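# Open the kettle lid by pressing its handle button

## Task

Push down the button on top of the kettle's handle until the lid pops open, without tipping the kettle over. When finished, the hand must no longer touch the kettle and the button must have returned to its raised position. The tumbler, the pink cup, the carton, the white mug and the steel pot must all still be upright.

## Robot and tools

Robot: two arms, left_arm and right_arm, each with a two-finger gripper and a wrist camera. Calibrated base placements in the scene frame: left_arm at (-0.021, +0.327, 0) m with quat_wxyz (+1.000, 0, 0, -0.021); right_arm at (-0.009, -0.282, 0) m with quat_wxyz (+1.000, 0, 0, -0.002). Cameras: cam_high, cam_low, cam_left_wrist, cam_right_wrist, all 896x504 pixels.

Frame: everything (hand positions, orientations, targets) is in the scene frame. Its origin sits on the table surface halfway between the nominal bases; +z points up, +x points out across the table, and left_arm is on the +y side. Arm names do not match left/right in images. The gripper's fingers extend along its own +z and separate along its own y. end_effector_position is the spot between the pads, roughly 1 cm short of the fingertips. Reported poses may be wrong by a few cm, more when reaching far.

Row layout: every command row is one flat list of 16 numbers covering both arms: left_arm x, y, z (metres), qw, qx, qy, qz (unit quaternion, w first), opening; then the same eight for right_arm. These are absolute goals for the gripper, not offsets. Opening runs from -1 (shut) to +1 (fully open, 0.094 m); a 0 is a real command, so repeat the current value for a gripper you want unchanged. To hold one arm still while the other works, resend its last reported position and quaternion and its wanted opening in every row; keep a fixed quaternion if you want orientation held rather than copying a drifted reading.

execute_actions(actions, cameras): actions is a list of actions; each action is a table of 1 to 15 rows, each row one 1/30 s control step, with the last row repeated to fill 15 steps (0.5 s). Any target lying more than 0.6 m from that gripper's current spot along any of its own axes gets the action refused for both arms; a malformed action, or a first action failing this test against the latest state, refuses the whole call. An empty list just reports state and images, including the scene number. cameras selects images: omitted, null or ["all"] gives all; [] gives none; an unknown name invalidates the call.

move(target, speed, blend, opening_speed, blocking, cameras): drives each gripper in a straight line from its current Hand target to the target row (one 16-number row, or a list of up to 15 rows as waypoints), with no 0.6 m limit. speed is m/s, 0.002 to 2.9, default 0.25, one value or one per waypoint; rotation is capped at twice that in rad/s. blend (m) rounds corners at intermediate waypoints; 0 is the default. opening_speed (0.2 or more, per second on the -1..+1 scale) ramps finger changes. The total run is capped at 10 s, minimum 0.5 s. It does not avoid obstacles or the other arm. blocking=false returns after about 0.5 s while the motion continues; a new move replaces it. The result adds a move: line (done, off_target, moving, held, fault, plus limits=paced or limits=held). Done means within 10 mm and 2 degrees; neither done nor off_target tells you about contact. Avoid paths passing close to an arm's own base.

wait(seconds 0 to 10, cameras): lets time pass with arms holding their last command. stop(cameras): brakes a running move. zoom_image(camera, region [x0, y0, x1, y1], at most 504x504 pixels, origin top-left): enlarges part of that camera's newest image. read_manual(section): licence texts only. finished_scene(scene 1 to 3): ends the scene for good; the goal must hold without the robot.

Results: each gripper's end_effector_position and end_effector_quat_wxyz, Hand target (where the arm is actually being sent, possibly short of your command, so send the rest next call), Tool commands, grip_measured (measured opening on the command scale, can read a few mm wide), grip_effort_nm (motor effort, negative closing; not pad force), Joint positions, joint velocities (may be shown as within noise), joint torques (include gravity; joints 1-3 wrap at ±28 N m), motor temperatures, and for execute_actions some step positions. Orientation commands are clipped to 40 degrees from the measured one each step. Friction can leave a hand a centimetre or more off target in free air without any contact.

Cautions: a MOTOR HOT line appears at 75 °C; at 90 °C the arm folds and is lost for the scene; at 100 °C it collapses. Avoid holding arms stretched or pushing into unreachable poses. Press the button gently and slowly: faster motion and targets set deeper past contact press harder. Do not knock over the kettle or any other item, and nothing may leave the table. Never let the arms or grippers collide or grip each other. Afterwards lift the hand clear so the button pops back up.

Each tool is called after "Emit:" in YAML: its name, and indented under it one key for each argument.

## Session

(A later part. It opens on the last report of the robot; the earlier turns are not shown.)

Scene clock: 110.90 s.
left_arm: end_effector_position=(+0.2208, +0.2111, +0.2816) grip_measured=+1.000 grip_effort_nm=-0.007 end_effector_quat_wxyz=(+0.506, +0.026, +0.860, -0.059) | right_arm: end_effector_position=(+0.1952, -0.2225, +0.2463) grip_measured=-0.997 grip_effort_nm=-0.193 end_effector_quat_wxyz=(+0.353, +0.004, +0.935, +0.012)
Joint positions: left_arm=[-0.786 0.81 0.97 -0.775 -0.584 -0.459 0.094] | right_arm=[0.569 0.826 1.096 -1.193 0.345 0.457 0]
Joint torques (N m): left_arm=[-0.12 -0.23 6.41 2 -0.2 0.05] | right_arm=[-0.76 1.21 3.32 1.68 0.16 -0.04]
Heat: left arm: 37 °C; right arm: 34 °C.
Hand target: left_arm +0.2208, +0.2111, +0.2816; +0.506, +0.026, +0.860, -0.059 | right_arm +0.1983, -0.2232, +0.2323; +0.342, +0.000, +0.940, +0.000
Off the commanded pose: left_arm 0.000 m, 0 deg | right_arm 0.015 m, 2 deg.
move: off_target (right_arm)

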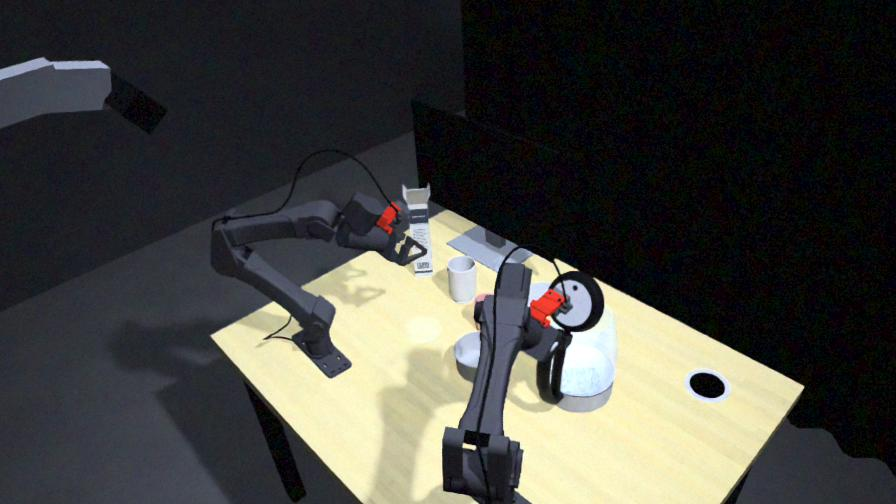

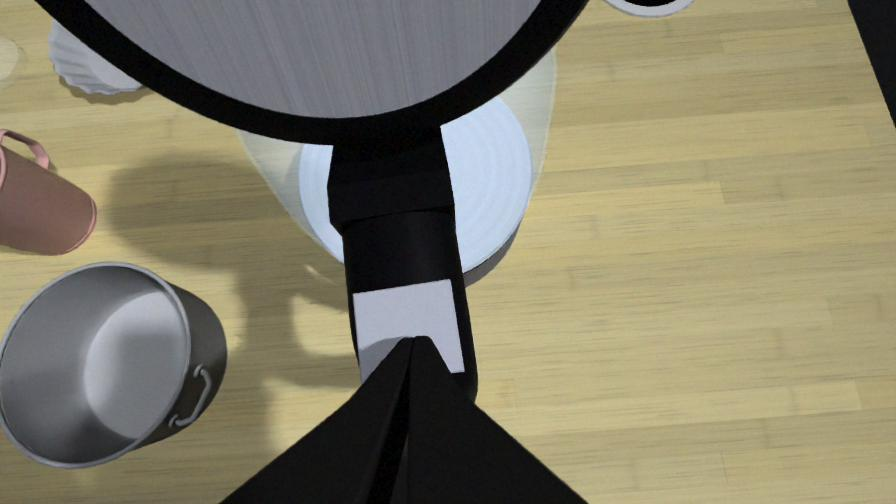

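Lid popped. Retreat.

Emit:
move:
  target:
    - [0.2208,0.2111,0.2816,0.506,0.026,0.860,-0.059,1,0.185,-0.223,0.27,0.342,0,0.940,0,-1]
    - [0.2208,0.2111,0.2816,0.506,0.026,0.860,-0.059,1,0.15,-0.235,0.34,0.4,0,0.9165,0,-1]
  speed: 0.12
  cameras: ["cam_high","cam_right_wrist"]

Emit:
zoom_image:
  camera: "cam_high"
  region: [480, 250, 660, 420]

Scene clock: 116.10 s.
left_arm: end_effector_position=(+0.2208, +0.2111, +0.2816) grip_measured=+1.000 grip_effort_nm=-0.002 end_effector_quat_wxyz=(+0.506, +0.026, +0.860, -0.059) | right_arm: end_effector_position=(+0.1511, -0.2298, +0.3294) grip_measured=-0.997 grip_effort_nm=-0.188 end_effector_quat_wxyz=(+0.390, -0.025, +0.920, +0.023)
Joint positions: left_arm=[-0.786 0.81 0.97 -0.775 -0.584 -0.459 0.094] | right_arm=[0.883 0.86 1.483 -1.566 0.538 0.647 0]
Joint torques (N m): left_arm=[-0.14 -0.16 6.3 2 -0.27 0.08] | right_arm=[-0.18 0.58 7.28 1.27 0.45 0.16]
Heat: left arm: 37 °C; right arm: 34 °C.
Hand target: left_arm +0.2208, +0.2111, +0.2816; +0.506, +0.026, +0.860, -0.059 | right_arm +0.1507, -0.2354, +0.3394; +0.404, -0.012, +0.914, +0.028
Off the commanded pose: left_arm 0.000 m, 0 deg | right_arm 0.012 m, 4 deg.
joint sent to its limit (right arm) — joint 4 (wrist pitch), lower limit. The joint targets are off in orientation, not in position.
move: off_target (right_arm)

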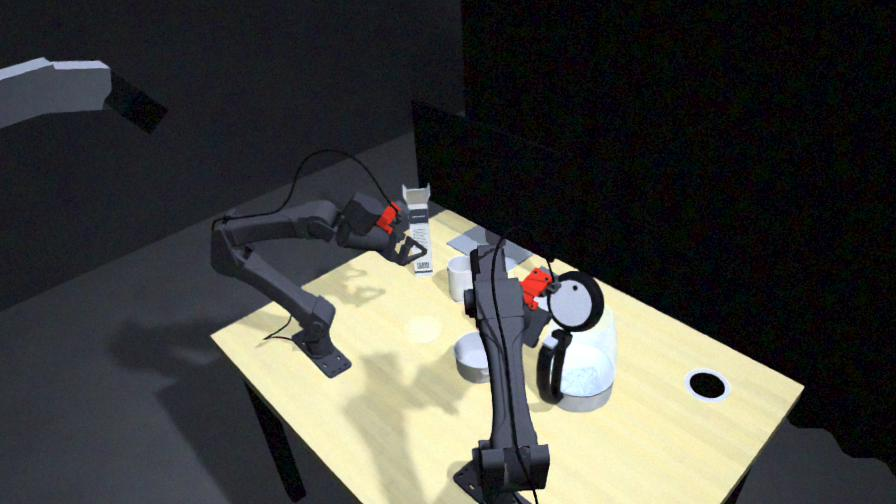

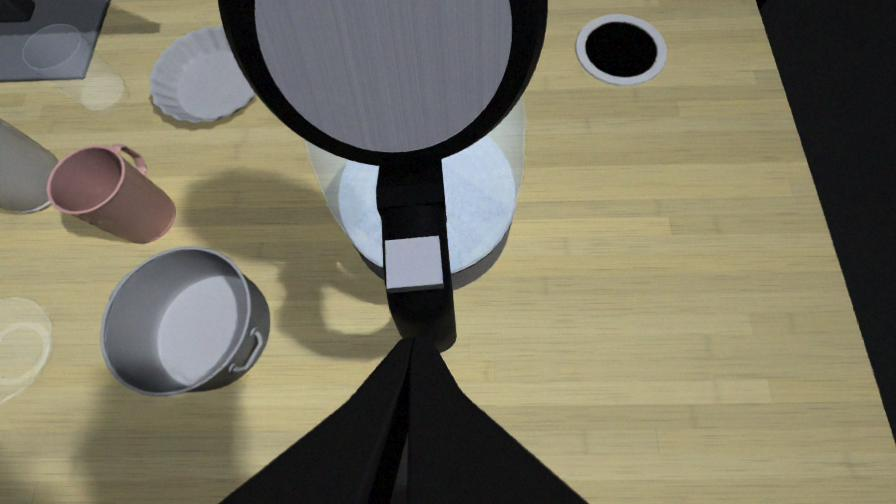

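Scaled by 2.800 (camera's finer frame: 1280x720).

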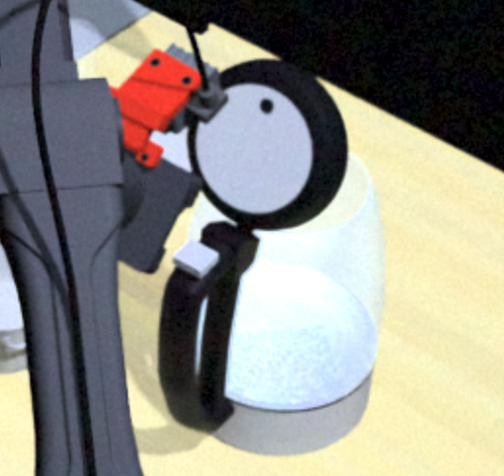

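Emit:
finished_scene:
  scene: 1

The scene is finished: the task was done.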